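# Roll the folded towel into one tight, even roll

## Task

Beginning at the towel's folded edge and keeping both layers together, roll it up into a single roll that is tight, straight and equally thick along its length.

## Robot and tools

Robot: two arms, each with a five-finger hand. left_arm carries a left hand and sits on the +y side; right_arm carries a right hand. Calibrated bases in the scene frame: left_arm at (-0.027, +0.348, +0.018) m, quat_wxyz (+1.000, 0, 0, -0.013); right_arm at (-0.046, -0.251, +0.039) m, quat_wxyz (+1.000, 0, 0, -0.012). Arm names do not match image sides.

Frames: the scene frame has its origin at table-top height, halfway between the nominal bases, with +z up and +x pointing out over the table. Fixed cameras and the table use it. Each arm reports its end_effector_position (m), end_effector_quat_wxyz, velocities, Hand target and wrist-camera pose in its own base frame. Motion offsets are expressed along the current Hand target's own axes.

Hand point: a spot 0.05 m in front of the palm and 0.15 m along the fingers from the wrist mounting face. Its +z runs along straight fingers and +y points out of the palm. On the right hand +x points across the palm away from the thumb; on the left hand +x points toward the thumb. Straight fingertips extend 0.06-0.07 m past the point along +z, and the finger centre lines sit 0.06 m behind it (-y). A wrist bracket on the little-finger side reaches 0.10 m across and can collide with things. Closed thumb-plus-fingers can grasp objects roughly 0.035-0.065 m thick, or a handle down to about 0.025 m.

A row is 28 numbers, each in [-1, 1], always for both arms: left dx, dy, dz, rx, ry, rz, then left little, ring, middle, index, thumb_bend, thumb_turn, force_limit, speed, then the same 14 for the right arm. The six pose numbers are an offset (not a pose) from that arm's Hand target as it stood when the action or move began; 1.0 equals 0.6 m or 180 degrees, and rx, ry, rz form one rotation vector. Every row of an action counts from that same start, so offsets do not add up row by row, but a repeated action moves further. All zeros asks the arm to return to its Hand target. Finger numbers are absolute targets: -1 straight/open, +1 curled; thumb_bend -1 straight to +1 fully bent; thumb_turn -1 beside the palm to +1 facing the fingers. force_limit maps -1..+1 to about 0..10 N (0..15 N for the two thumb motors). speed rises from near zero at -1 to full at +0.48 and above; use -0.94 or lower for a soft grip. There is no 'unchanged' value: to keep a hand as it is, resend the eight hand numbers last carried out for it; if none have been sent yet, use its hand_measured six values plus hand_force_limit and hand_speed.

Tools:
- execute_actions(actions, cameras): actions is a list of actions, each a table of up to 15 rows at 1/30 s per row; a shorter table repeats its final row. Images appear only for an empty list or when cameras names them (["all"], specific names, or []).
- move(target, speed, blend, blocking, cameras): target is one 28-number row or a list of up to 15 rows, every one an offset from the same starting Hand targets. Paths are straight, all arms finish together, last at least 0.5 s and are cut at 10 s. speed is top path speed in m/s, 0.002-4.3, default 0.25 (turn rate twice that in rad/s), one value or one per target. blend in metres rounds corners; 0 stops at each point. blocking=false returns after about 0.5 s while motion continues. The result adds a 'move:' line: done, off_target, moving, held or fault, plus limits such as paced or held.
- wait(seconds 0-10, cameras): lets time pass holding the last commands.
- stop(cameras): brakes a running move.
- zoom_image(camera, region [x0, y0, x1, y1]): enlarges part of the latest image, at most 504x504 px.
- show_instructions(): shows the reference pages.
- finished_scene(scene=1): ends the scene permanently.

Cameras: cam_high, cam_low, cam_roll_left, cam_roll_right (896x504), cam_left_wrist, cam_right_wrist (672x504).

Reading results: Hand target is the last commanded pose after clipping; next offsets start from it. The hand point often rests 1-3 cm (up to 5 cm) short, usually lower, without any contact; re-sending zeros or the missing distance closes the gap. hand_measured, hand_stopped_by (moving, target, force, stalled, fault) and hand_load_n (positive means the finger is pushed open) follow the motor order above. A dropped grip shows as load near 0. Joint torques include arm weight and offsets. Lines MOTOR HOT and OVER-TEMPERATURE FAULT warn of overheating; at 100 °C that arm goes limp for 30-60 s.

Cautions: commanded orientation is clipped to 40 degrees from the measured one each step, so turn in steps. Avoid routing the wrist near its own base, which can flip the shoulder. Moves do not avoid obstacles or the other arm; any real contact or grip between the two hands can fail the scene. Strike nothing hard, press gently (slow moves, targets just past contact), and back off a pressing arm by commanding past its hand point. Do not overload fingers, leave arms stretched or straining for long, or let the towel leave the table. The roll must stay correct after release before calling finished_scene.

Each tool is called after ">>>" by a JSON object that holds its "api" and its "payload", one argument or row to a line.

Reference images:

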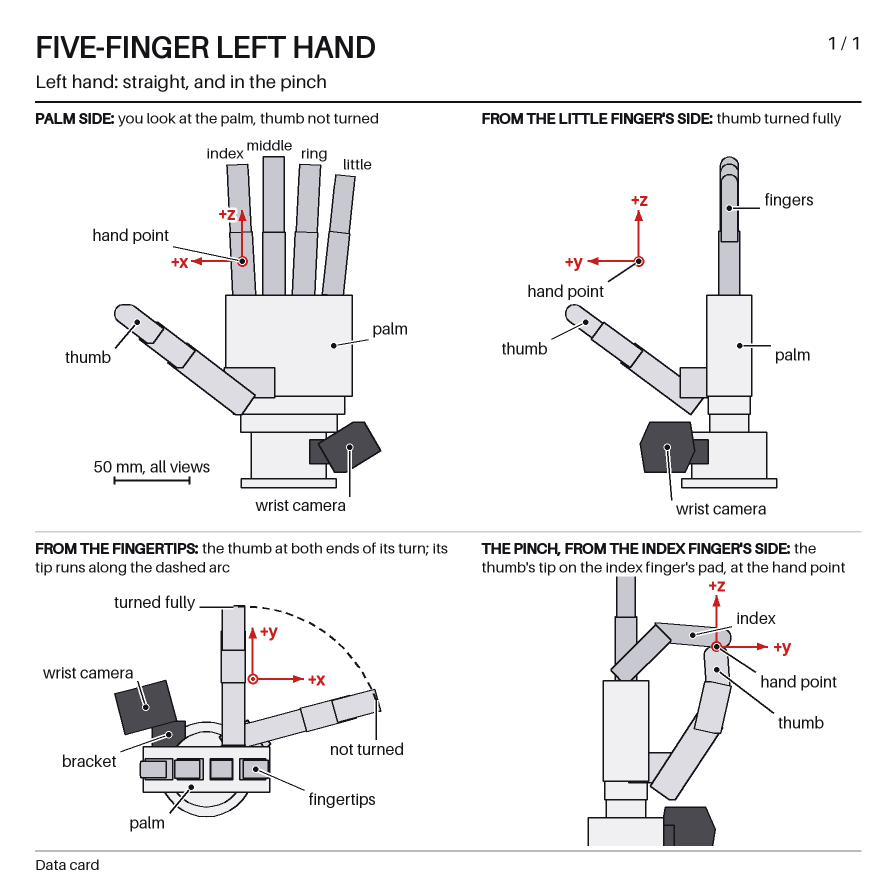

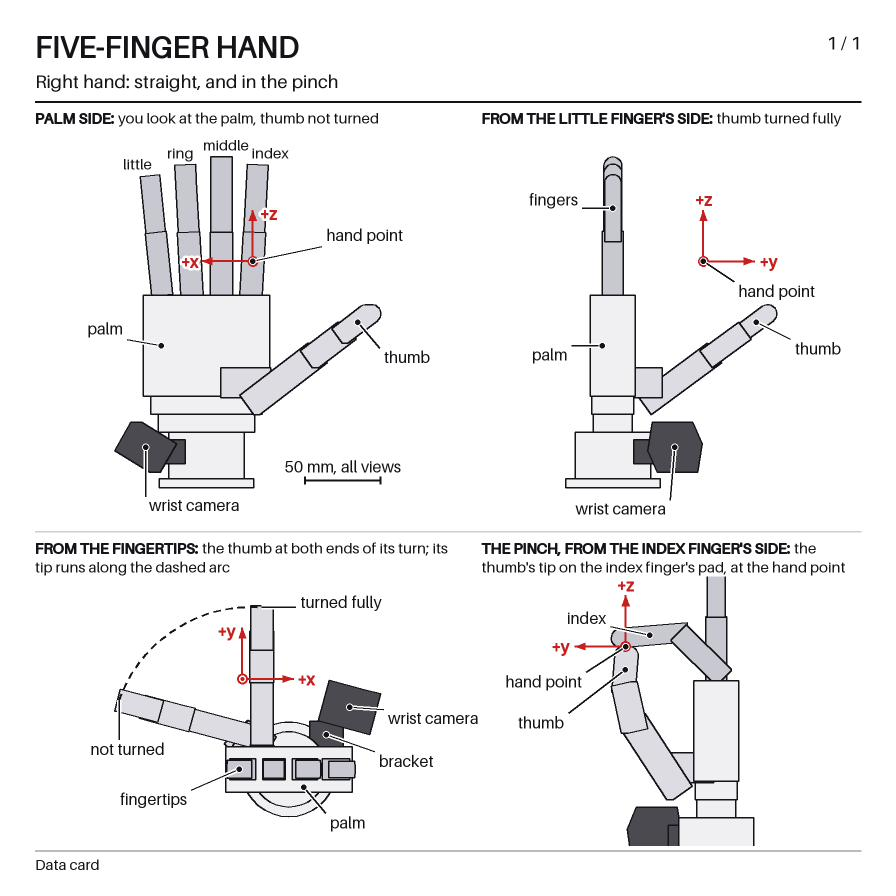

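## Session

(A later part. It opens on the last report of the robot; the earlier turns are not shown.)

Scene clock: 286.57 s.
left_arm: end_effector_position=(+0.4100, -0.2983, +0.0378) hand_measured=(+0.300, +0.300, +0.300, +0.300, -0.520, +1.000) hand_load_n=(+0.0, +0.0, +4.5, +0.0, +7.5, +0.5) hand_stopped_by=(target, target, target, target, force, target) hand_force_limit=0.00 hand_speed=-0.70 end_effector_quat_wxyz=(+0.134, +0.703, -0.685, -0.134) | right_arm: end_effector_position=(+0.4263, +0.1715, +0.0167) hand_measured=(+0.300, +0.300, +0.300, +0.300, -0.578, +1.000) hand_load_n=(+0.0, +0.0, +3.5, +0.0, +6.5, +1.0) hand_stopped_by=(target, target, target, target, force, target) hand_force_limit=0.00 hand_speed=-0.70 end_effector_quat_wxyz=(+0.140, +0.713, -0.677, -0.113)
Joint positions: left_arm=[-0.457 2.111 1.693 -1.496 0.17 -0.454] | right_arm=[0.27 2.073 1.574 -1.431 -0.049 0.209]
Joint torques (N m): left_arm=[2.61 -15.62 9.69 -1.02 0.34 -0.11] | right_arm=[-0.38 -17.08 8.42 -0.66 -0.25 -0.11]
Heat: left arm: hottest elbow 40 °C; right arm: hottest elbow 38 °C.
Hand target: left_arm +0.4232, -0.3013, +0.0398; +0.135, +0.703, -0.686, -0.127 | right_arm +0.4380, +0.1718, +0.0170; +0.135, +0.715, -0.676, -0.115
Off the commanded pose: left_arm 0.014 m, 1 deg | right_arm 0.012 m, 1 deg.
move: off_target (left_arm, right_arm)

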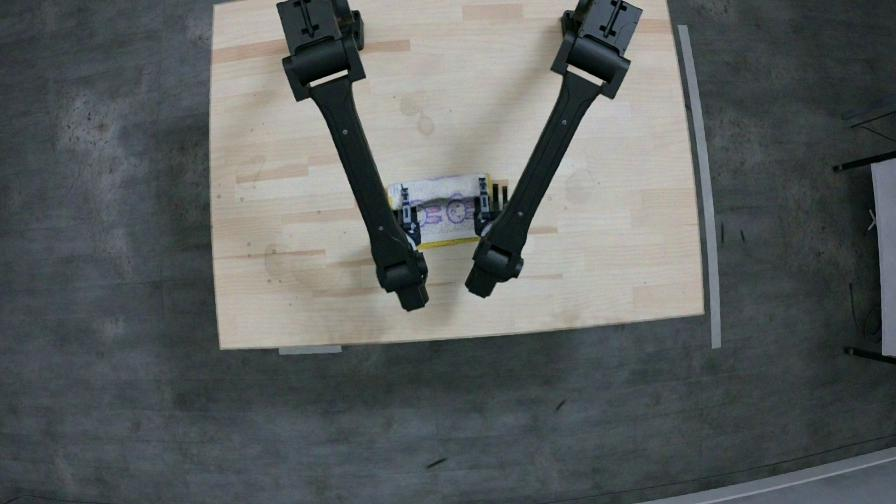

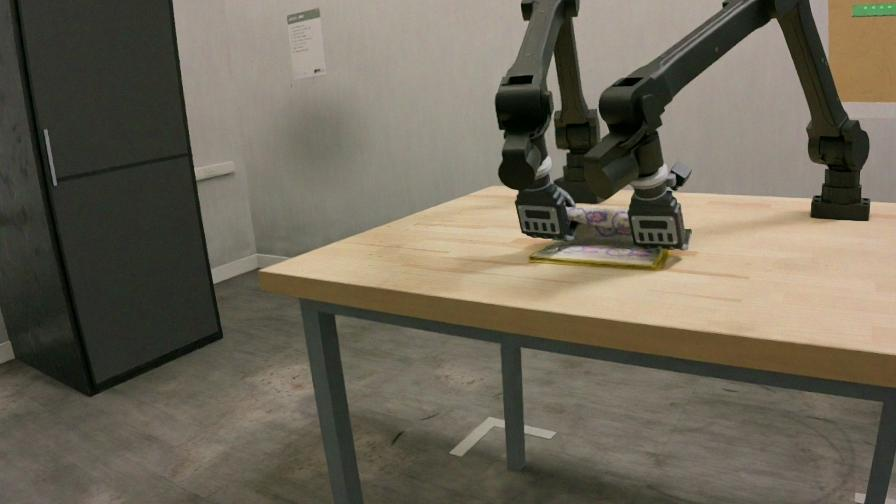

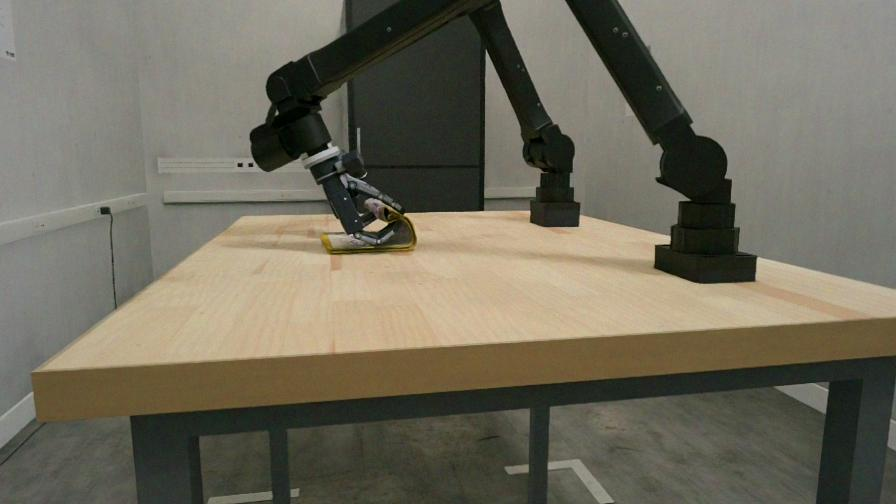

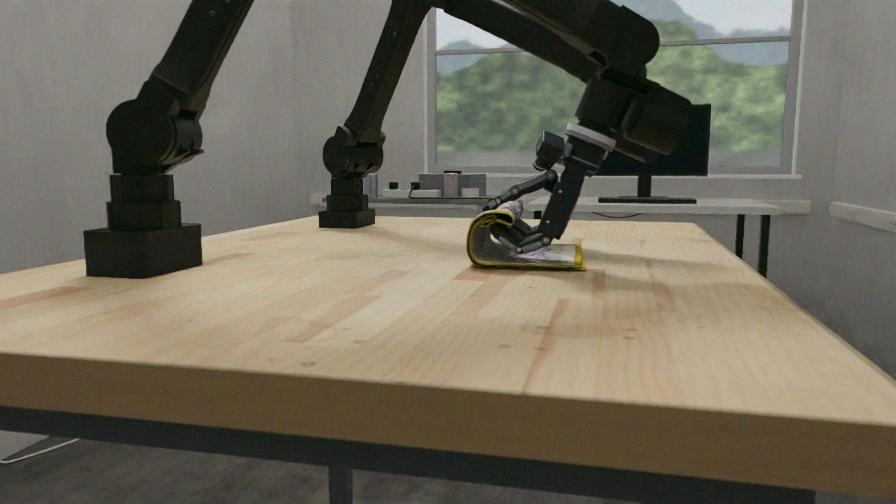

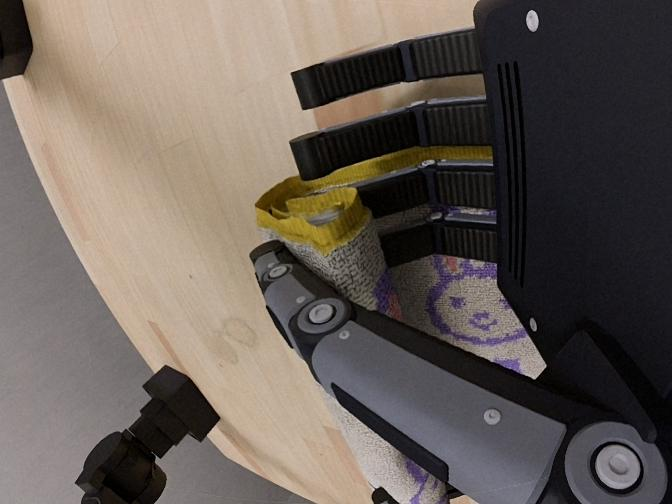

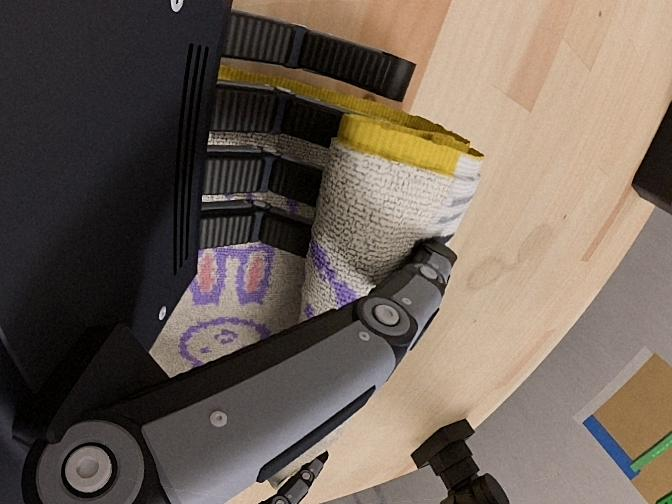

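>>> {"api": "move", "payload": {
  "target": [
    [0,0,0,0,0,0, 0.3, 0.3, 0.3, 0.3, -0.3, 1, 0, -0.7, 0,0,0,0,0,0, 0.25, 0.25, 0.25, 0.25, -1, 1, 0, -0.3],
    [0,0,0,0,0,0, 0.3, 0.3, 0.3, 0.3, -0.3, 1, 0, -0.7, 0,-0.105,-0.0515,0,0,0, 0.25, 0.25, 0.25, 0.25, -1, 1, 0, -0.3],
    [0,0,0,0,0,0, 0.3, 0.3, 0.3, 0.3, -0.3, 1, 0, -0.7, 0,-0.0519,-0.1828,0,0,0, 0.25, 0.25, 0.25, 0.25, -1, 1, 0, -0.3]
  ],
  "speed": 0.15,
  "blend": [0,0.01,0],
  "cameras": ["cam_high","cam_roll_left","cam_roll_right","cam_right_wrist"]
}}

>>> {"api": "zoom_image", "payload": {
  "camera": "cam_roll_right",
  "region": [400, 180, 540, 280]
}}

>>> {"api": "zoom_image", "payload": {
  "camera": "cam_roll_left",
  "region": [330, 170, 470, 270]
}}

Scene clock: 295.73 s.
left_arm: end_effector_position=(+0.4099, -0.2984, +0.0379) hand_measured=(+0.300, +0.300, +0.300, +0.300, -0.520, +1.000) hand_load_n=(+0.0, +0.0, +4.0, +0.5, +7.0, +1.0) hand_stopped_by=(target, target, target, target, force, target) hand_force_limit=0.00 hand_speed=-0.70 end_effector_quat_wxyz=(+0.135, +0.703, -0.685, -0.134) | right_arm: end_effector_position=(+0.4960, +0.1784, +0.1048) hand_measured=(+0.250, +0.250, +0.250, +0.250, -1.000, +1.000) hand_load_n=(+0.0, +0.0, +0.0, +0.0, +0.0, +0.0) hand_stopped_by=(target, target, target, target, target, target) hand_force_limit=0.00 hand_speed=-0.30 end_effector_quat_wxyz=(+0.118, +0.714, -0.682, -0.103)
Joint positions: left_arm=[-0.457 2.111 1.693 -1.496 0.171 -0.453] | right_arm=[0.248 2.134 1.943 -1.69 -0.049 0.194]
Joint torques (N m): left_arm=[2.73 -15.62 9.73 -1.01 0.3 -0.09] | right_arm=[-0.09 -20.13 8.9 -0.4 -0.21 -0.11]
Heat: left arm: hottest elbow 40 °C; right arm: hottest elbow 38 °C.
Hand target: left_arm +0.4232, -0.3012, +0.0398; +0.135, +0.703, -0.686, -0.127 | right_arm +0.5052, +0.1775, +0.1089; +0.136, +0.715, -0.676, -0.115
Off the commanded pose: left_arm 0.014 m, 1 deg | right_arm 0.010 m, 3 deg.
joint sent to its limit (right arm) — joint 4 (wrist pitch), lower limit. The joint targets are off in orientation, not in position.
move: off_target (left_arm, right_arm)
Images, in order (width x height): cam_high 896x504, cam_roll_left 896x504, cam_roll_right 896x504, cam_right_wrist 672x504.

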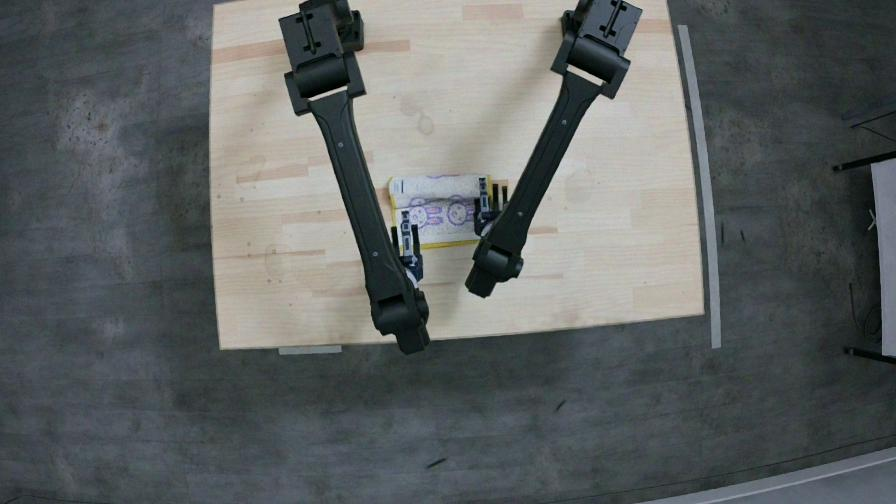

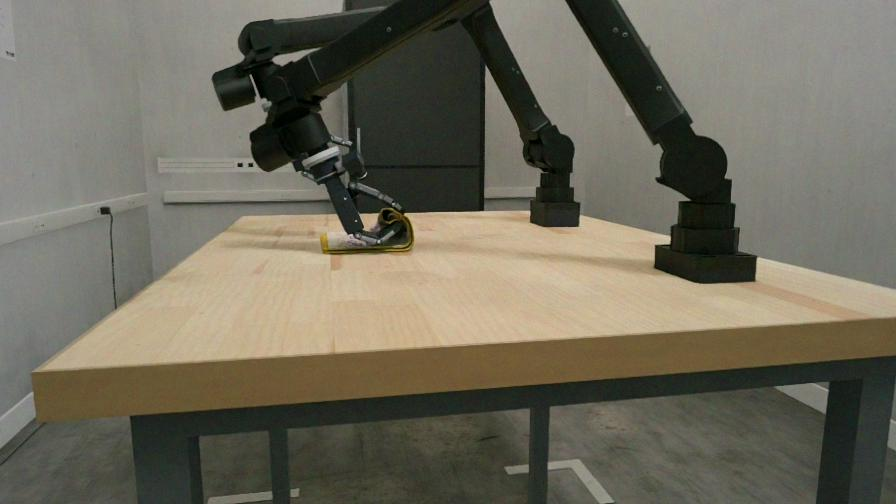

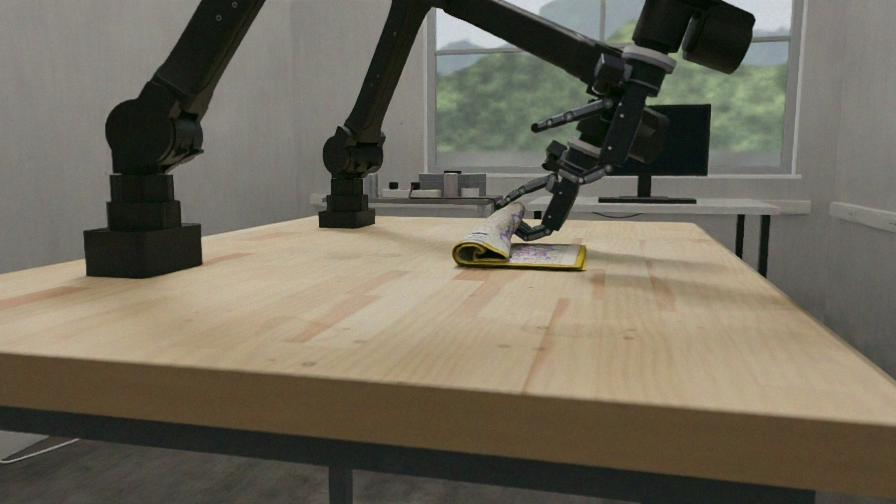

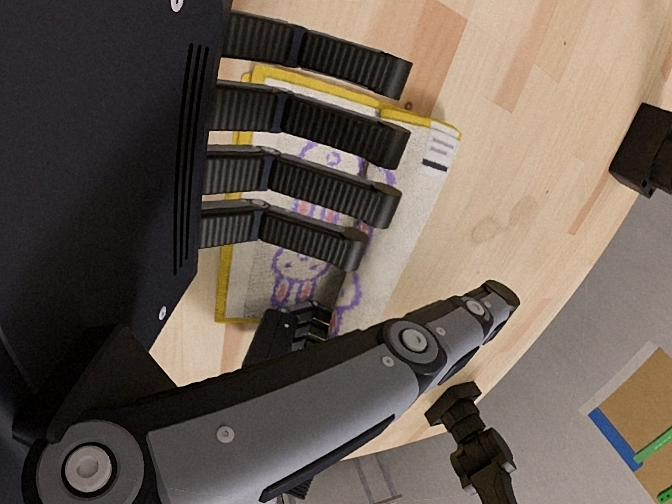

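Scaled by 3.600 from the camera's 896x504 image, which has a finer 1280x720 frame.

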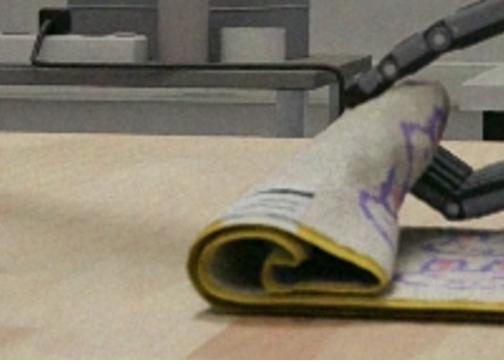

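Scaled by 3.600 from the camera's 896x504 image, which has a finer 1280x720 frame.

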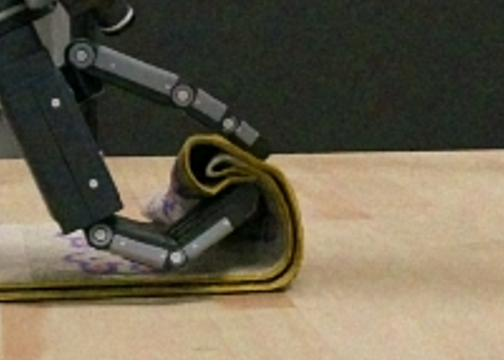

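>>> {"api": "move", "payload": {
  "target": [
    [0,0,0,0,0,0, 0.3, 0.3, 0.3, 0.3, -0.3, 1, 0, -0.7, 0,0.1829,0.0525,0.122,0,0, -1, -1, -1, -1, -1, 1, 0, 0],
    [0,0,0,0,0,0, 0.3, 0.3, 0.3, 0.3, -0.3, 1, 0, -0.7, 0,0.2259,0.1238,0.122,0,0, -1, -1, -1, -1, -1, 1, 0, 0],
    [0,0,0,0,0,0, 0.3, 0.3, 0.3, 0.3, -0.3, 1, 0, -0.7, 0,0.1997,0.1887,0.122,0,0, -1, -1, -1, -1, -1, 1, 0, 0]
  ],
  "speed": [0.25,0.2,0.1],
  "blend": [0,0.01,0],
  "cameras": ["cam_high","cam_roll_left","cam_roll_right"]
}}

>>> {"api": "zoom_image", "payload": {
  "camera": "cam_roll_right",
  "region": [400, 180, 540, 280]
}}

Scene clock: 302.57 s.
left_arm: end_effector_position=(+0.4099, -0.2984, +0.0379) hand_measured=(+0.300, +0.300, +0.300, +0.300, -0.520, +1.000) hand_load_n=(+0.0, +0.0, +4.0, +0.5, +7.0, +1.0) hand_stopped_by=(target, target, target, target, force, target) hand_force_limit=0.00 hand_speed=-0.70 end_effector_quat_wxyz=(+0.135, +0.703, -0.685, -0.134) | right_arm: end_effector_position=(+0.3579, +0.1656, +0.0587) hand_measured=(-1.000, -1.000, -1.000, -1.000, -1.000, +1.000) hand_load_n=(+0.5, +0.0, +0.0, -1.0, +0.0, +0.0) hand_stopped_by=(target, target, target, target, target, target) hand_force_limit=0.00 hand_speed=0.00 end_effector_quat_wxyz=(-0.014, +0.731, -0.682, +0.020)
Joint positions: left_arm=[-0.457 2.111 1.693 -1.496 0.171 -0.453] | right_arm=[0.33 1.58 1.093 -1.04 0.022 0.261]
Joint torques (N m): left_arm=[2.67 -15.5 9.7 -1.01 0.3 -0.09] | right_arm=[0.62 -10.34 5.45 1.13 0.09 0.16]
Heat: left arm: hottest elbow 39 °C; right arm: hottest elbow 39 °C.
Hand target: left_arm +0.4232, -0.3012, +0.0398; +0.135, +0.703, -0.686, -0.127 | right_arm +0.3539, +0.1672, +0.0448; -0.003, +0.728, -0.685, +0.016
Off the commanded pose: left_arm 0.014 m, 1 deg | right_arm 0.015 m, 1 deg.
move: off_target (left_arm, right_arm)
Images, in order (width x height): cam_high 896x504, cam_roll_left 896x504, cam_roll_right 896x504.

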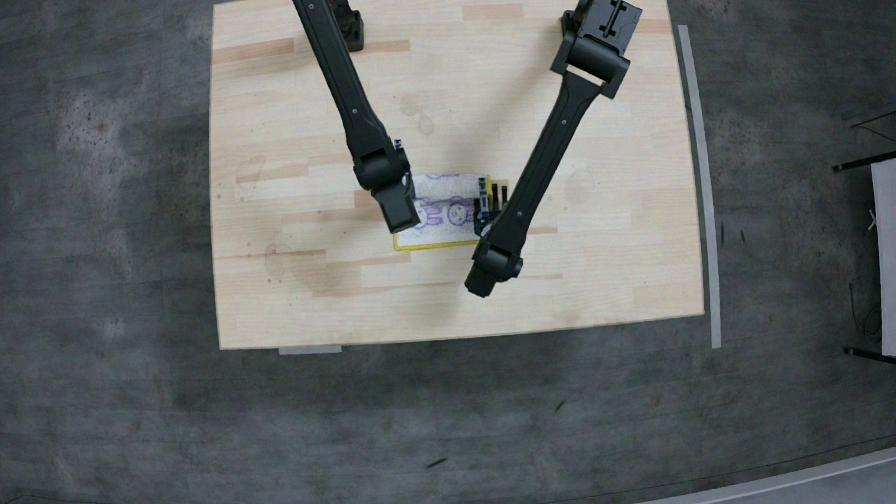

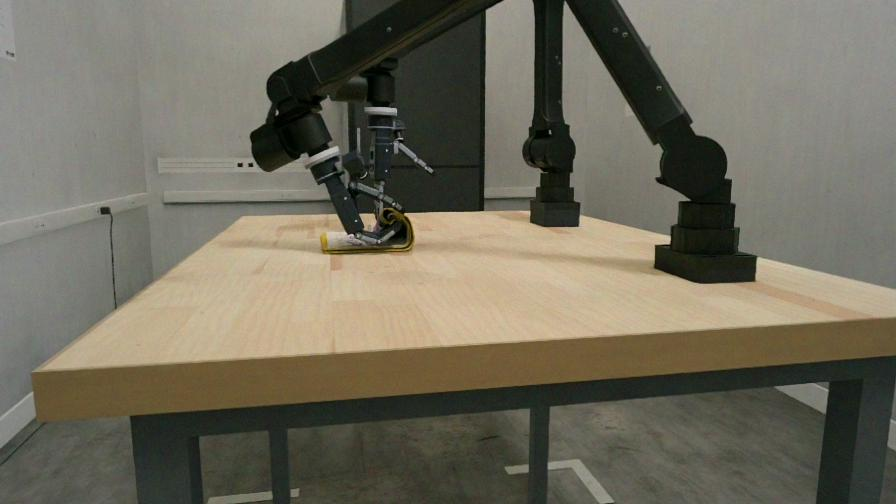

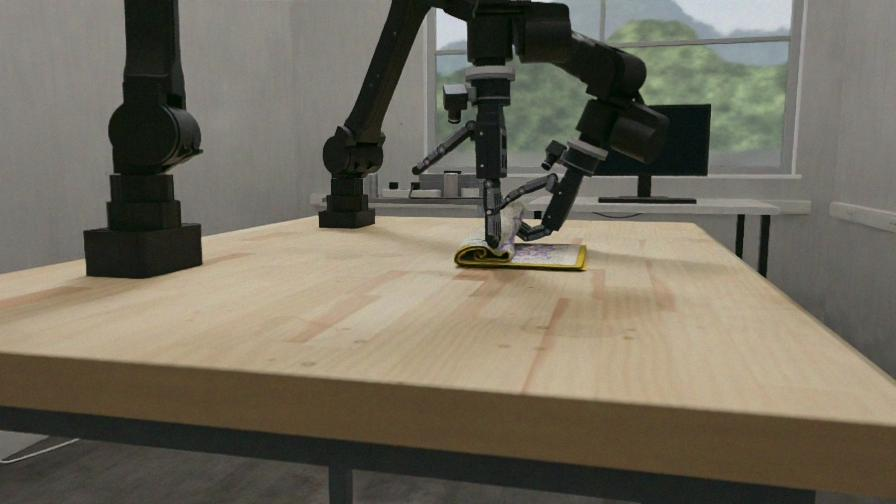

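Scaled by 3.600 from the camera's 896x504 image, which has a finer 1280x720 frame.

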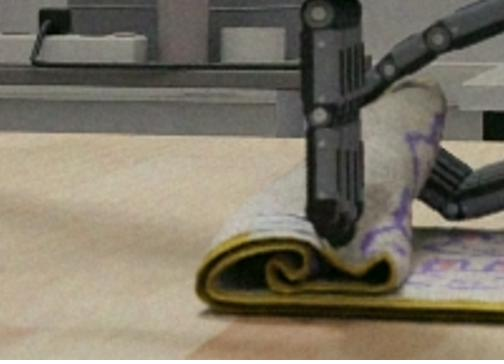

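>>> {"api": "move", "payload": {
  "target": [
    [0,0,0,0,0,0, 0.25, 0.25, 0.25, 0.25, -1, 1, 0, -0.5, 0,0,0,0,0,0, -1, -1, -1, -1, -1, 1, 0, 0],
    [0,-0.105,-0.0515,0,0,0, 0.25, 0.25, 0.25, 0.25, -1, 1, 0, -0.5, 0,0,0,0,0,0, -1, -1, -1, -1, -1, 1, 0, 0],
    [0,-0.0519,-0.1828,0,0,0, 0.25, 0.25, 0.25, 0.25, -1, 1, 0, -0.5, 0,0,0,0,0,0, -1, -1, -1, -1, -1, 1, 0, 0]
  ],
  "speed": 0.15,
  "blend": [0,0.01,0],
  "cameras": ["cam_high","cam_roll_left","cam_roll_right","cam_left_wrist"]
}}

>>> {"api": "zoom_image", "payload": {
  "camera": "cam_roll_right",
  "region": [400, 180, 540, 280]
}}

>>> {"api": "zoom_image", "payload": {
  "camera": "cam_roll_left",
  "region": [330, 170, 470, 270]
}}

Scene clock: 306.83 s.
left_arm: end_effector_position=(+0.4807, -0.2992, +0.1170) hand_measured=(+0.250, +0.250, +0.250, +0.250, -1.000, +1.000) hand_load_n=(+0.0, +0.0, +0.5, +0.0, +0.0, +0.0) hand_stopped_by=(target, target, target, target, target, target) hand_force_limit=0.00 hand_speed=-0.50 end_effector_quat_wxyz=(+0.124, +0.711, -0.688, -0.083) | right_arm: end_effector_position=(+0.3591, +0.1658, +0.0574) hand_measured=(-1.000, -1.000, -1.000, -1.000, -1.000, +1.000) hand_load_n=(+0.0, +0.0, +0.0, -0.5, +0.0, +0.0) hand_stopped_by=(target, target, target, target, target, target) hand_force_limit=0.00 hand_speed=0.00 end_effector_quat_wxyz=(-0.015, +0.730, -0.683, +0.021)
Joint positions: left_arm=[-0.406 2.149 2.004 -1.673 0.171 -0.417] | right_arm=[0.33 1.583 1.093 -1.035 0.024 0.263]
Joint torques (N m): left_arm=[2.78 -18.43 9.96 -0.8 0.35 -0.2] | right_arm=[1.14 -10.7 5.41 0.84 0.04 0.16]
Heat: left arm: hottest elbow 40 °C; right arm: hottest elbow 38 °C.
Hand target: left_arm +0.4922, -0.2988, +0.1304; +0.135, +0.703, -0.686, -0.127 | right_arm +0.3538, +0.1672, +0.0448; -0.003, +0.728, -0.685, +0.016
Off the commanded pose: left_arm 0.018 m, 5 deg | right_arm 0.014 m, 1 deg.
joint sent to its limit (left arm) — joint 4 (wrist pitch), lower limit. The joint targets are off in orientation, not in position.
move: off_target (left_arm, right_arm)
Images, in order (width x height): cam_high 896x504, cam_roll_left 896x504, cam_roll_right 896x504, cam_left_wrist 672x504.

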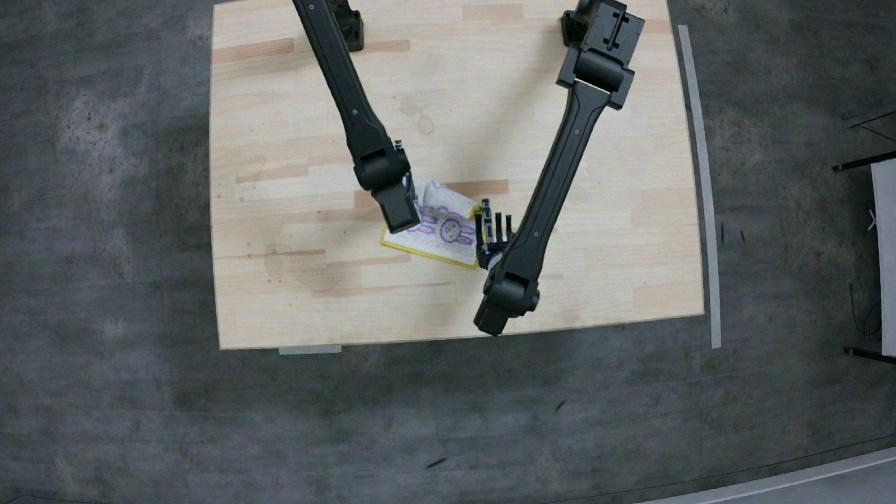

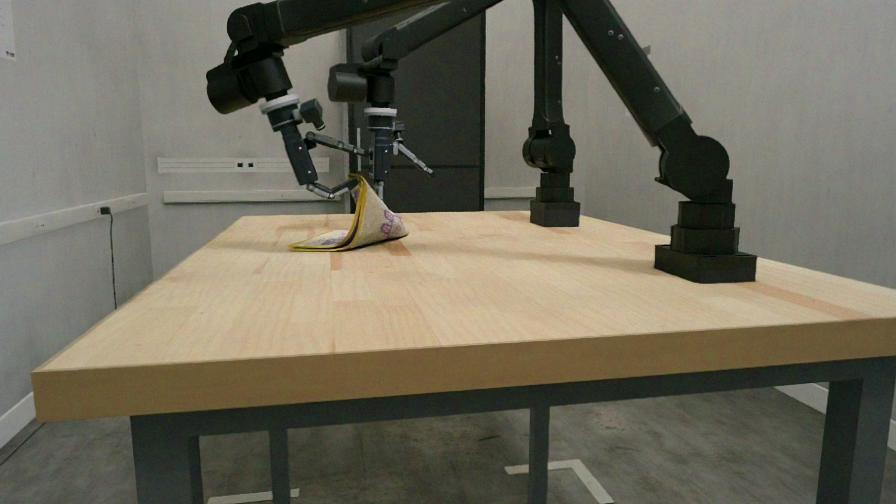

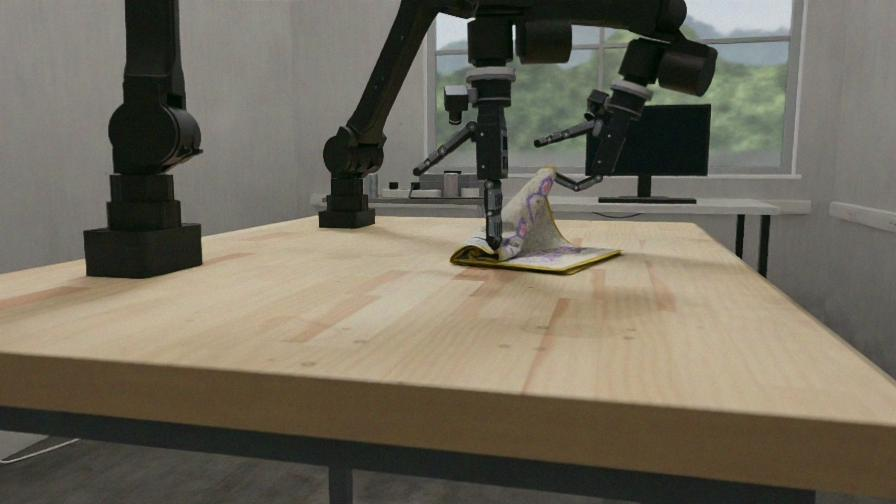

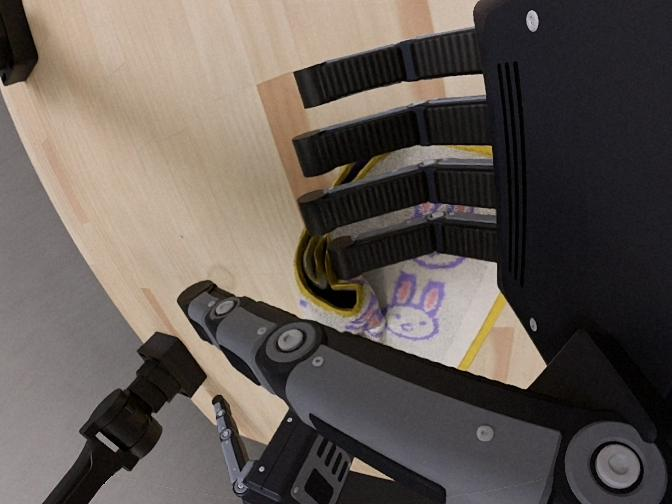

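Scaled by 3.600 from the camera's 896x504 image, which has a finer 1280x720 frame.

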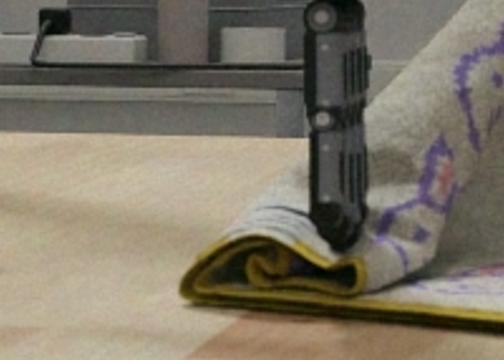

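Scaled by 3.600 from the camera's 896x504 image, which has a finer 1280x720 frame.

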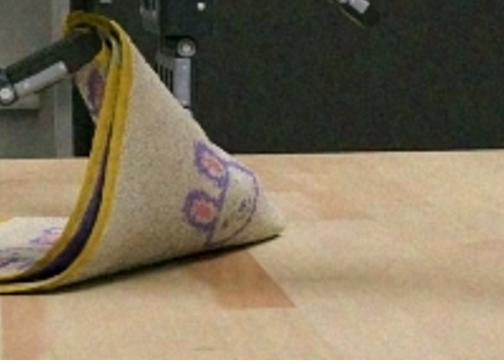

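>>> {"api": "move", "payload": {
  "target": [
    [0,0.0088,0.1115,0,0,0, 0.25, 0.25, 0.25, 0.25, -1, 1, 0, -0.5, 0,0,0,0,0,0, -1, -1, -1, -1, -1, 1, 0, 0],
    [0,0.0519,0.1750,0,0,0, 0.25, 0.25, 0.25, 0.25, -1, 1, 0, -0.5, 0,0,0,0,0,0, -1, -1, -1, -1, -1, 1, 0, 0]
  ],
  "speed": 0.12,
  "blend": [0.01,0],
  "cameras": ["all"]
}}

>>> {"api": "zoom_image", "payload": {
  "camera": "cam_roll_right",
  "region": [400, 180, 540, 280]
}}

>>> {"api": "zoom_image", "payload": {
  "camera": "cam_roll_left",
  "region": [330, 170, 470, 270]
}}

Scene clock: 311.27 s.
left_arm: end_effector_position=(+0.4246, -0.2953, +0.0355) hand_measured=(+0.250, +0.250, +0.250, +0.250, -1.000, +1.000) hand_load_n=(+0.0, +0.0, +0.0, +0.0, +0.0, +0.0) hand_stopped_by=(target, target, target, target, target, target) hand_force_limit=0.00 hand_speed=-0.50 end_effector_quat_wxyz=(+0.140, +0.701, -0.685, -0.140) | right_arm: end_effector_position=(+0.3590, +0.1656, +0.0566) hand_measured=(-1.000, -1.000, -1.000, -1.000, -1.000, +1.000) hand_load_n=(+0.0, +0.0, +0.0, +0.0, +0.0, +0.0) hand_stopped_by=(target, target, target, target, target, target) hand_force_limit=0.00 hand_speed=0.00 end_effector_quat_wxyz=(-0.014, +0.730, -0.683, +0.021)
Joint positions: left_arm=[-0.441 2.156 1.757 -1.533 0.17 -0.433] | right_arm=[0.33 1.585 1.093 -1.035 0.024 0.263]
Joint torques (N m): left_arm=[1.44 -19.02 6.11 -0.02 0.34 -0.24] | right_arm=[0.97 -10.58 5.48 0.98 0.04 0.18]
Heat: left arm: hottest elbow 41 °C; right arm: hottest elbow 38 °C.
Hand target: left_arm +0.4251, -0.3011, +0.0442; +0.135, +0.703, -0.686, -0.127 | right_arm +0.3538, +0.1671, +0.0447; -0.003, +0.728, -0.685, +0.016
Off the commanded pose: left_arm 0.010 m, 2 deg | right_arm 0.013 m, 1 deg.
move: off_target (right_arm)

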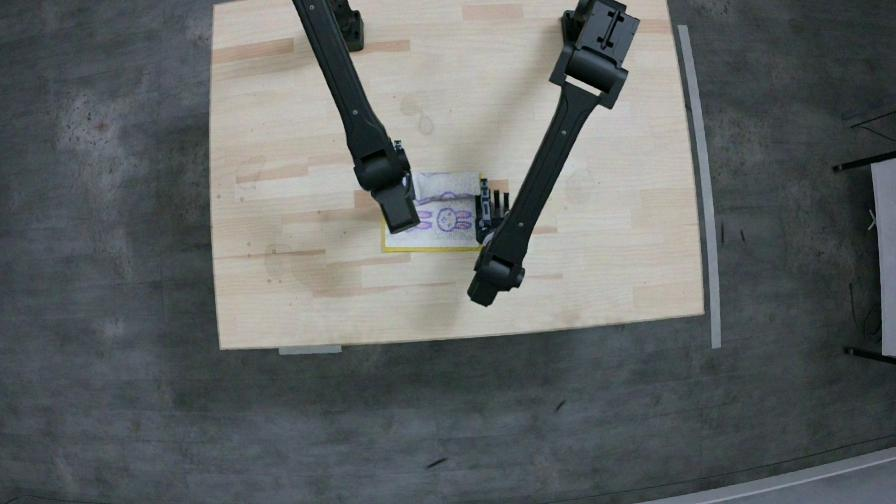

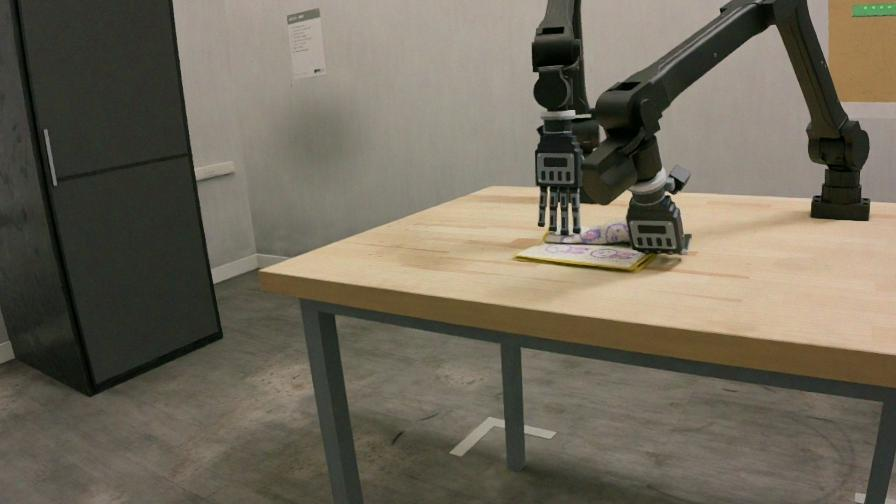

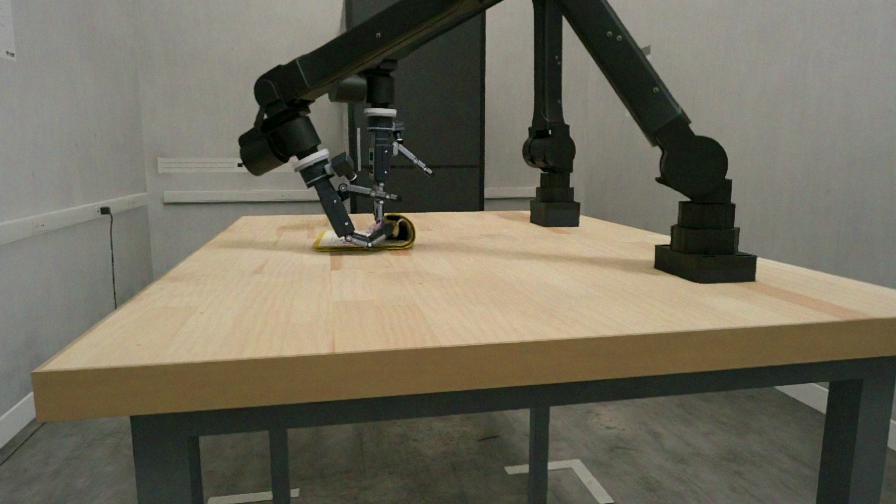

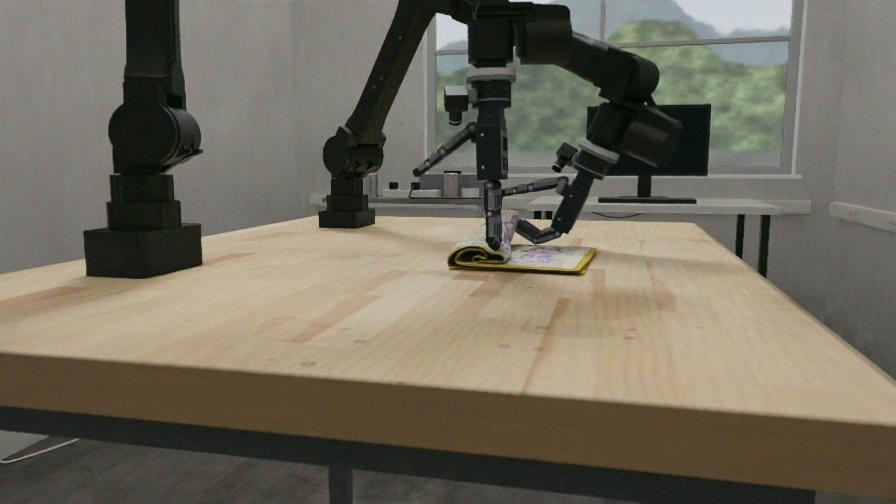

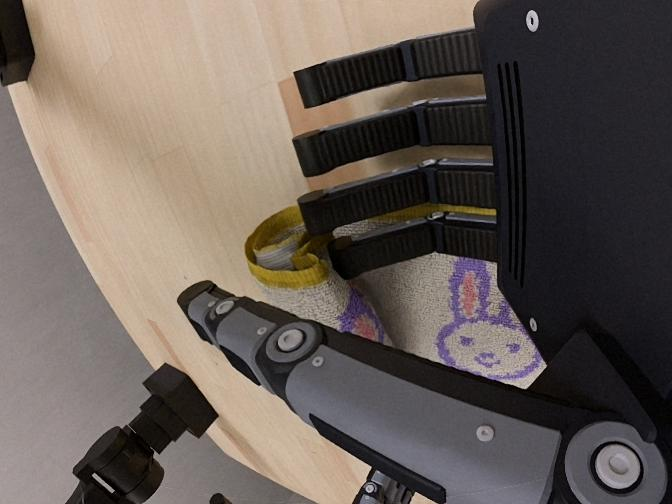

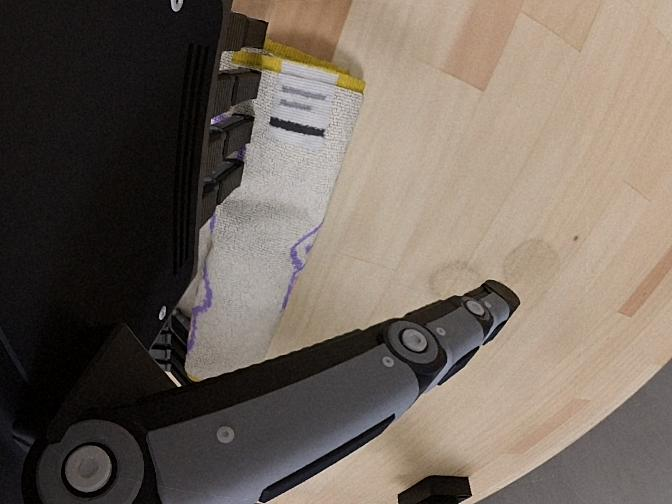

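Scaled by 3.600 from the camera's 896x504 image, which has a finer 1280x720 frame.

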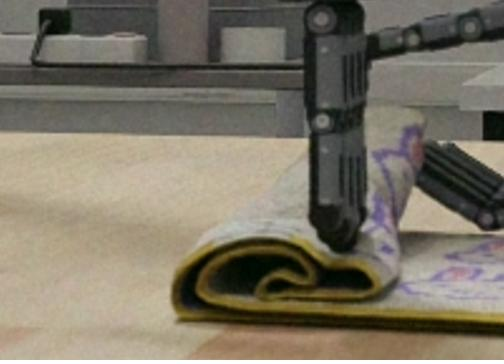

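Scaled by 3.600 from the camera's 896x504 image, which has a finer 1280x720 frame.

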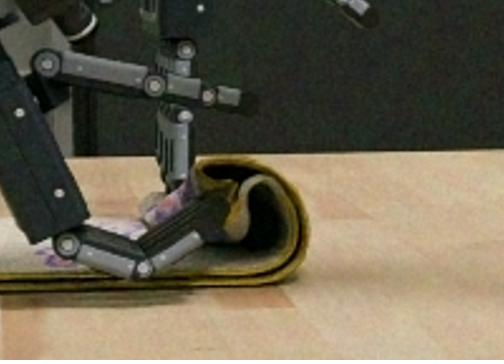

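>>> {"api": "move", "payload": {
  "target": [
    [0,-0.0063,0.0155,0.15,0,0, 0.25, 0.25, 0.25, 0.25, -1, 1, 0, -0.5, 0,0,0,0,0,0, -1, -1, -1, -1, -1, 1, 0, 0],
    [0,-0.1144,-0.0283,0.15,0,0, 0.25, 0.25, 0.25, 0.25, -1, 1, 0, -0.5, 0,0,0,0,0,0, -1, -1, -1, -1, -1, 1, 0, 0]
  ],
  "speed": 0.12,
  "cameras": ["cam_high","cam_roll_left","cam_roll_right","cam_left_wrist"]
}}

>>> {"api": "zoom_image", "payload": {
  "camera": "cam_roll_right",
  "region": [400, 180, 540, 280]
}}

>>> {"api": "zoom_image", "payload": {
  "camera": "cam_roll_left",
  "region": [310, 170, 450, 270]
}}

Scene clock: 318.50 s.
left_arm: end_effector_position=(+0.4794, -0.2942, +0.0303) hand_measured=(+0.250, +0.250, +0.250, +0.250, -1.000, +1.000) hand_load_n=(+0.0, +0.0, +0.0, +0.0, +0.0, +0.0) hand_stopped_by=(target, target, target, target, target, target) hand_force_limit=0.00 hand_speed=-0.50 end_effector_quat_wxyz=(-0.031, +0.717, -0.696, +0.029) | right_arm: end_effector_position=(+0.3590, +0.1656, +0.0566) hand_measured=(-1.000, -1.000, -1.000, -1.000, -1.000, +1.000) hand_load_n=(+0.0, +0.0, +0.0, +0.0, +0.0, +0.0) hand_stopped_by=(target, target, target, target, target, target) hand_force_limit=0.00 hand_speed=0.00 end_effector_quat_wxyz=(-0.014, +0.730, -0.683, +0.021)
Joint positions: left_arm=[-0.465 1.96 1.55 -1.087 -0.041 -0.494] | right_arm=[0.33 1.585 1.093 -1.035 0.024 0.263]
Joint torques (N m): left_arm=[2.37 -14.56 10.7 -0.2 0.04 -0.1] | right_arm=[1.14 -10.87 5.34 1.02 0.02 0.14]
Heat: left arm: hottest elbow 40 °C; right arm: hottest elbow 38 °C.
Hand target: left_arm +0.4951, -0.2994, +0.0350; -0.032, +0.715, -0.697, +0.037 | right_arm +0.3538, +0.1671, +0.0447; -0.003, +0.728, -0.685, +0.016
Off the commanded pose: left_arm 0.017 m, 1 deg | right_arm 0.013 m, 1 deg.
move: off_target (left_arm, right_arm)
Images, in order (width x height): cam_high 896x504, cam_roll_left 896x504, cam_roll_right 896x504, cam_left_wrist 672x504.

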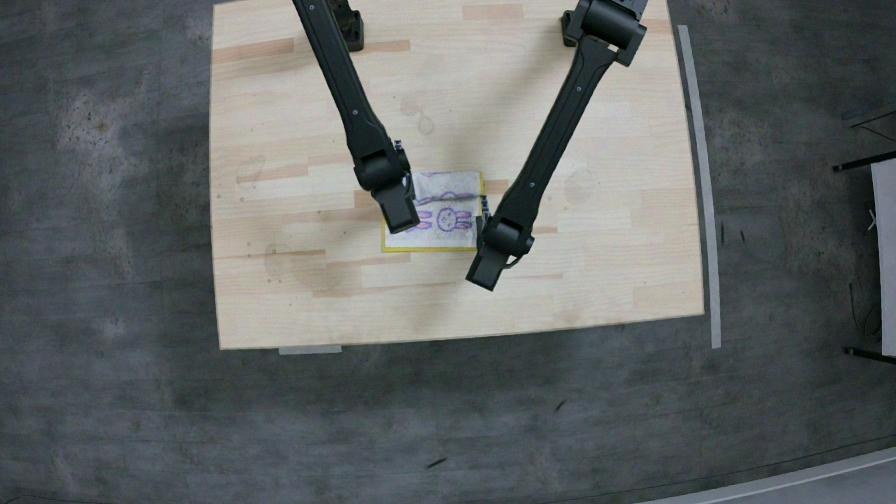

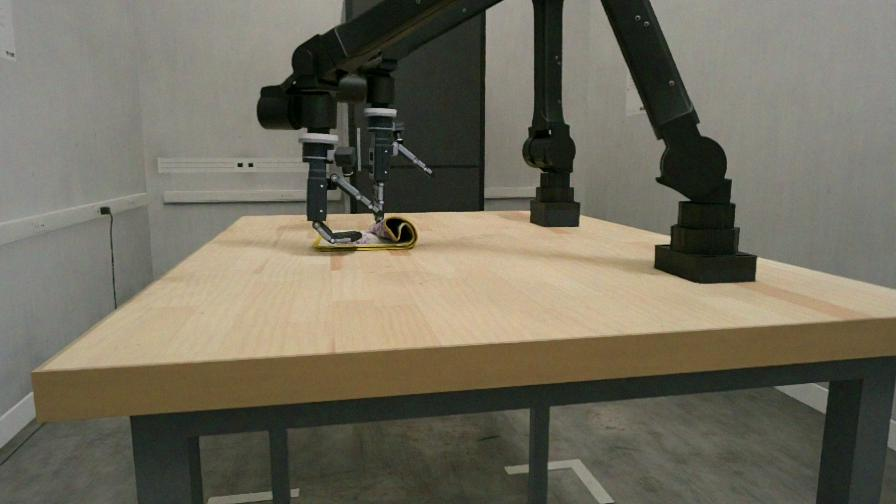

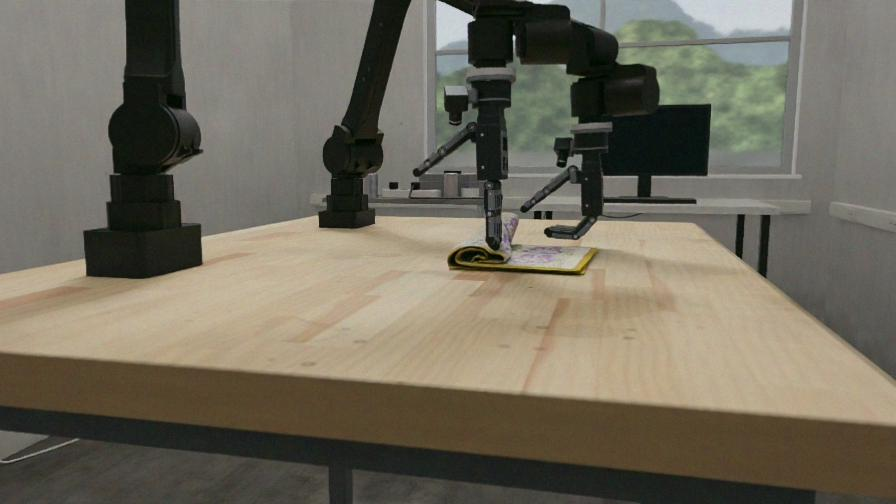

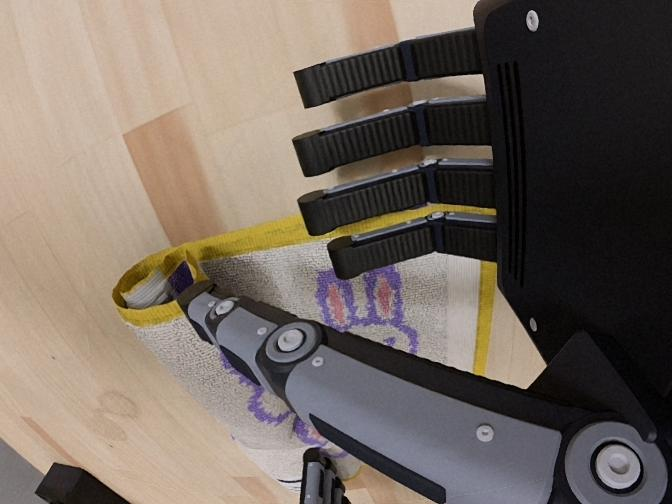

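Scaled by 3.600 from the camera's 896x504 image, which has a finer 1280x720 frame.

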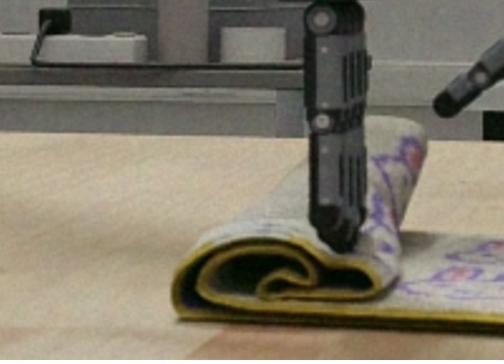

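Scaled by 3.600 from the camera's 896x504 image, which has a finer 1280x720 frame.

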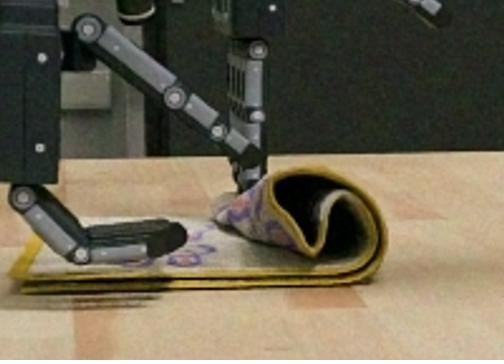

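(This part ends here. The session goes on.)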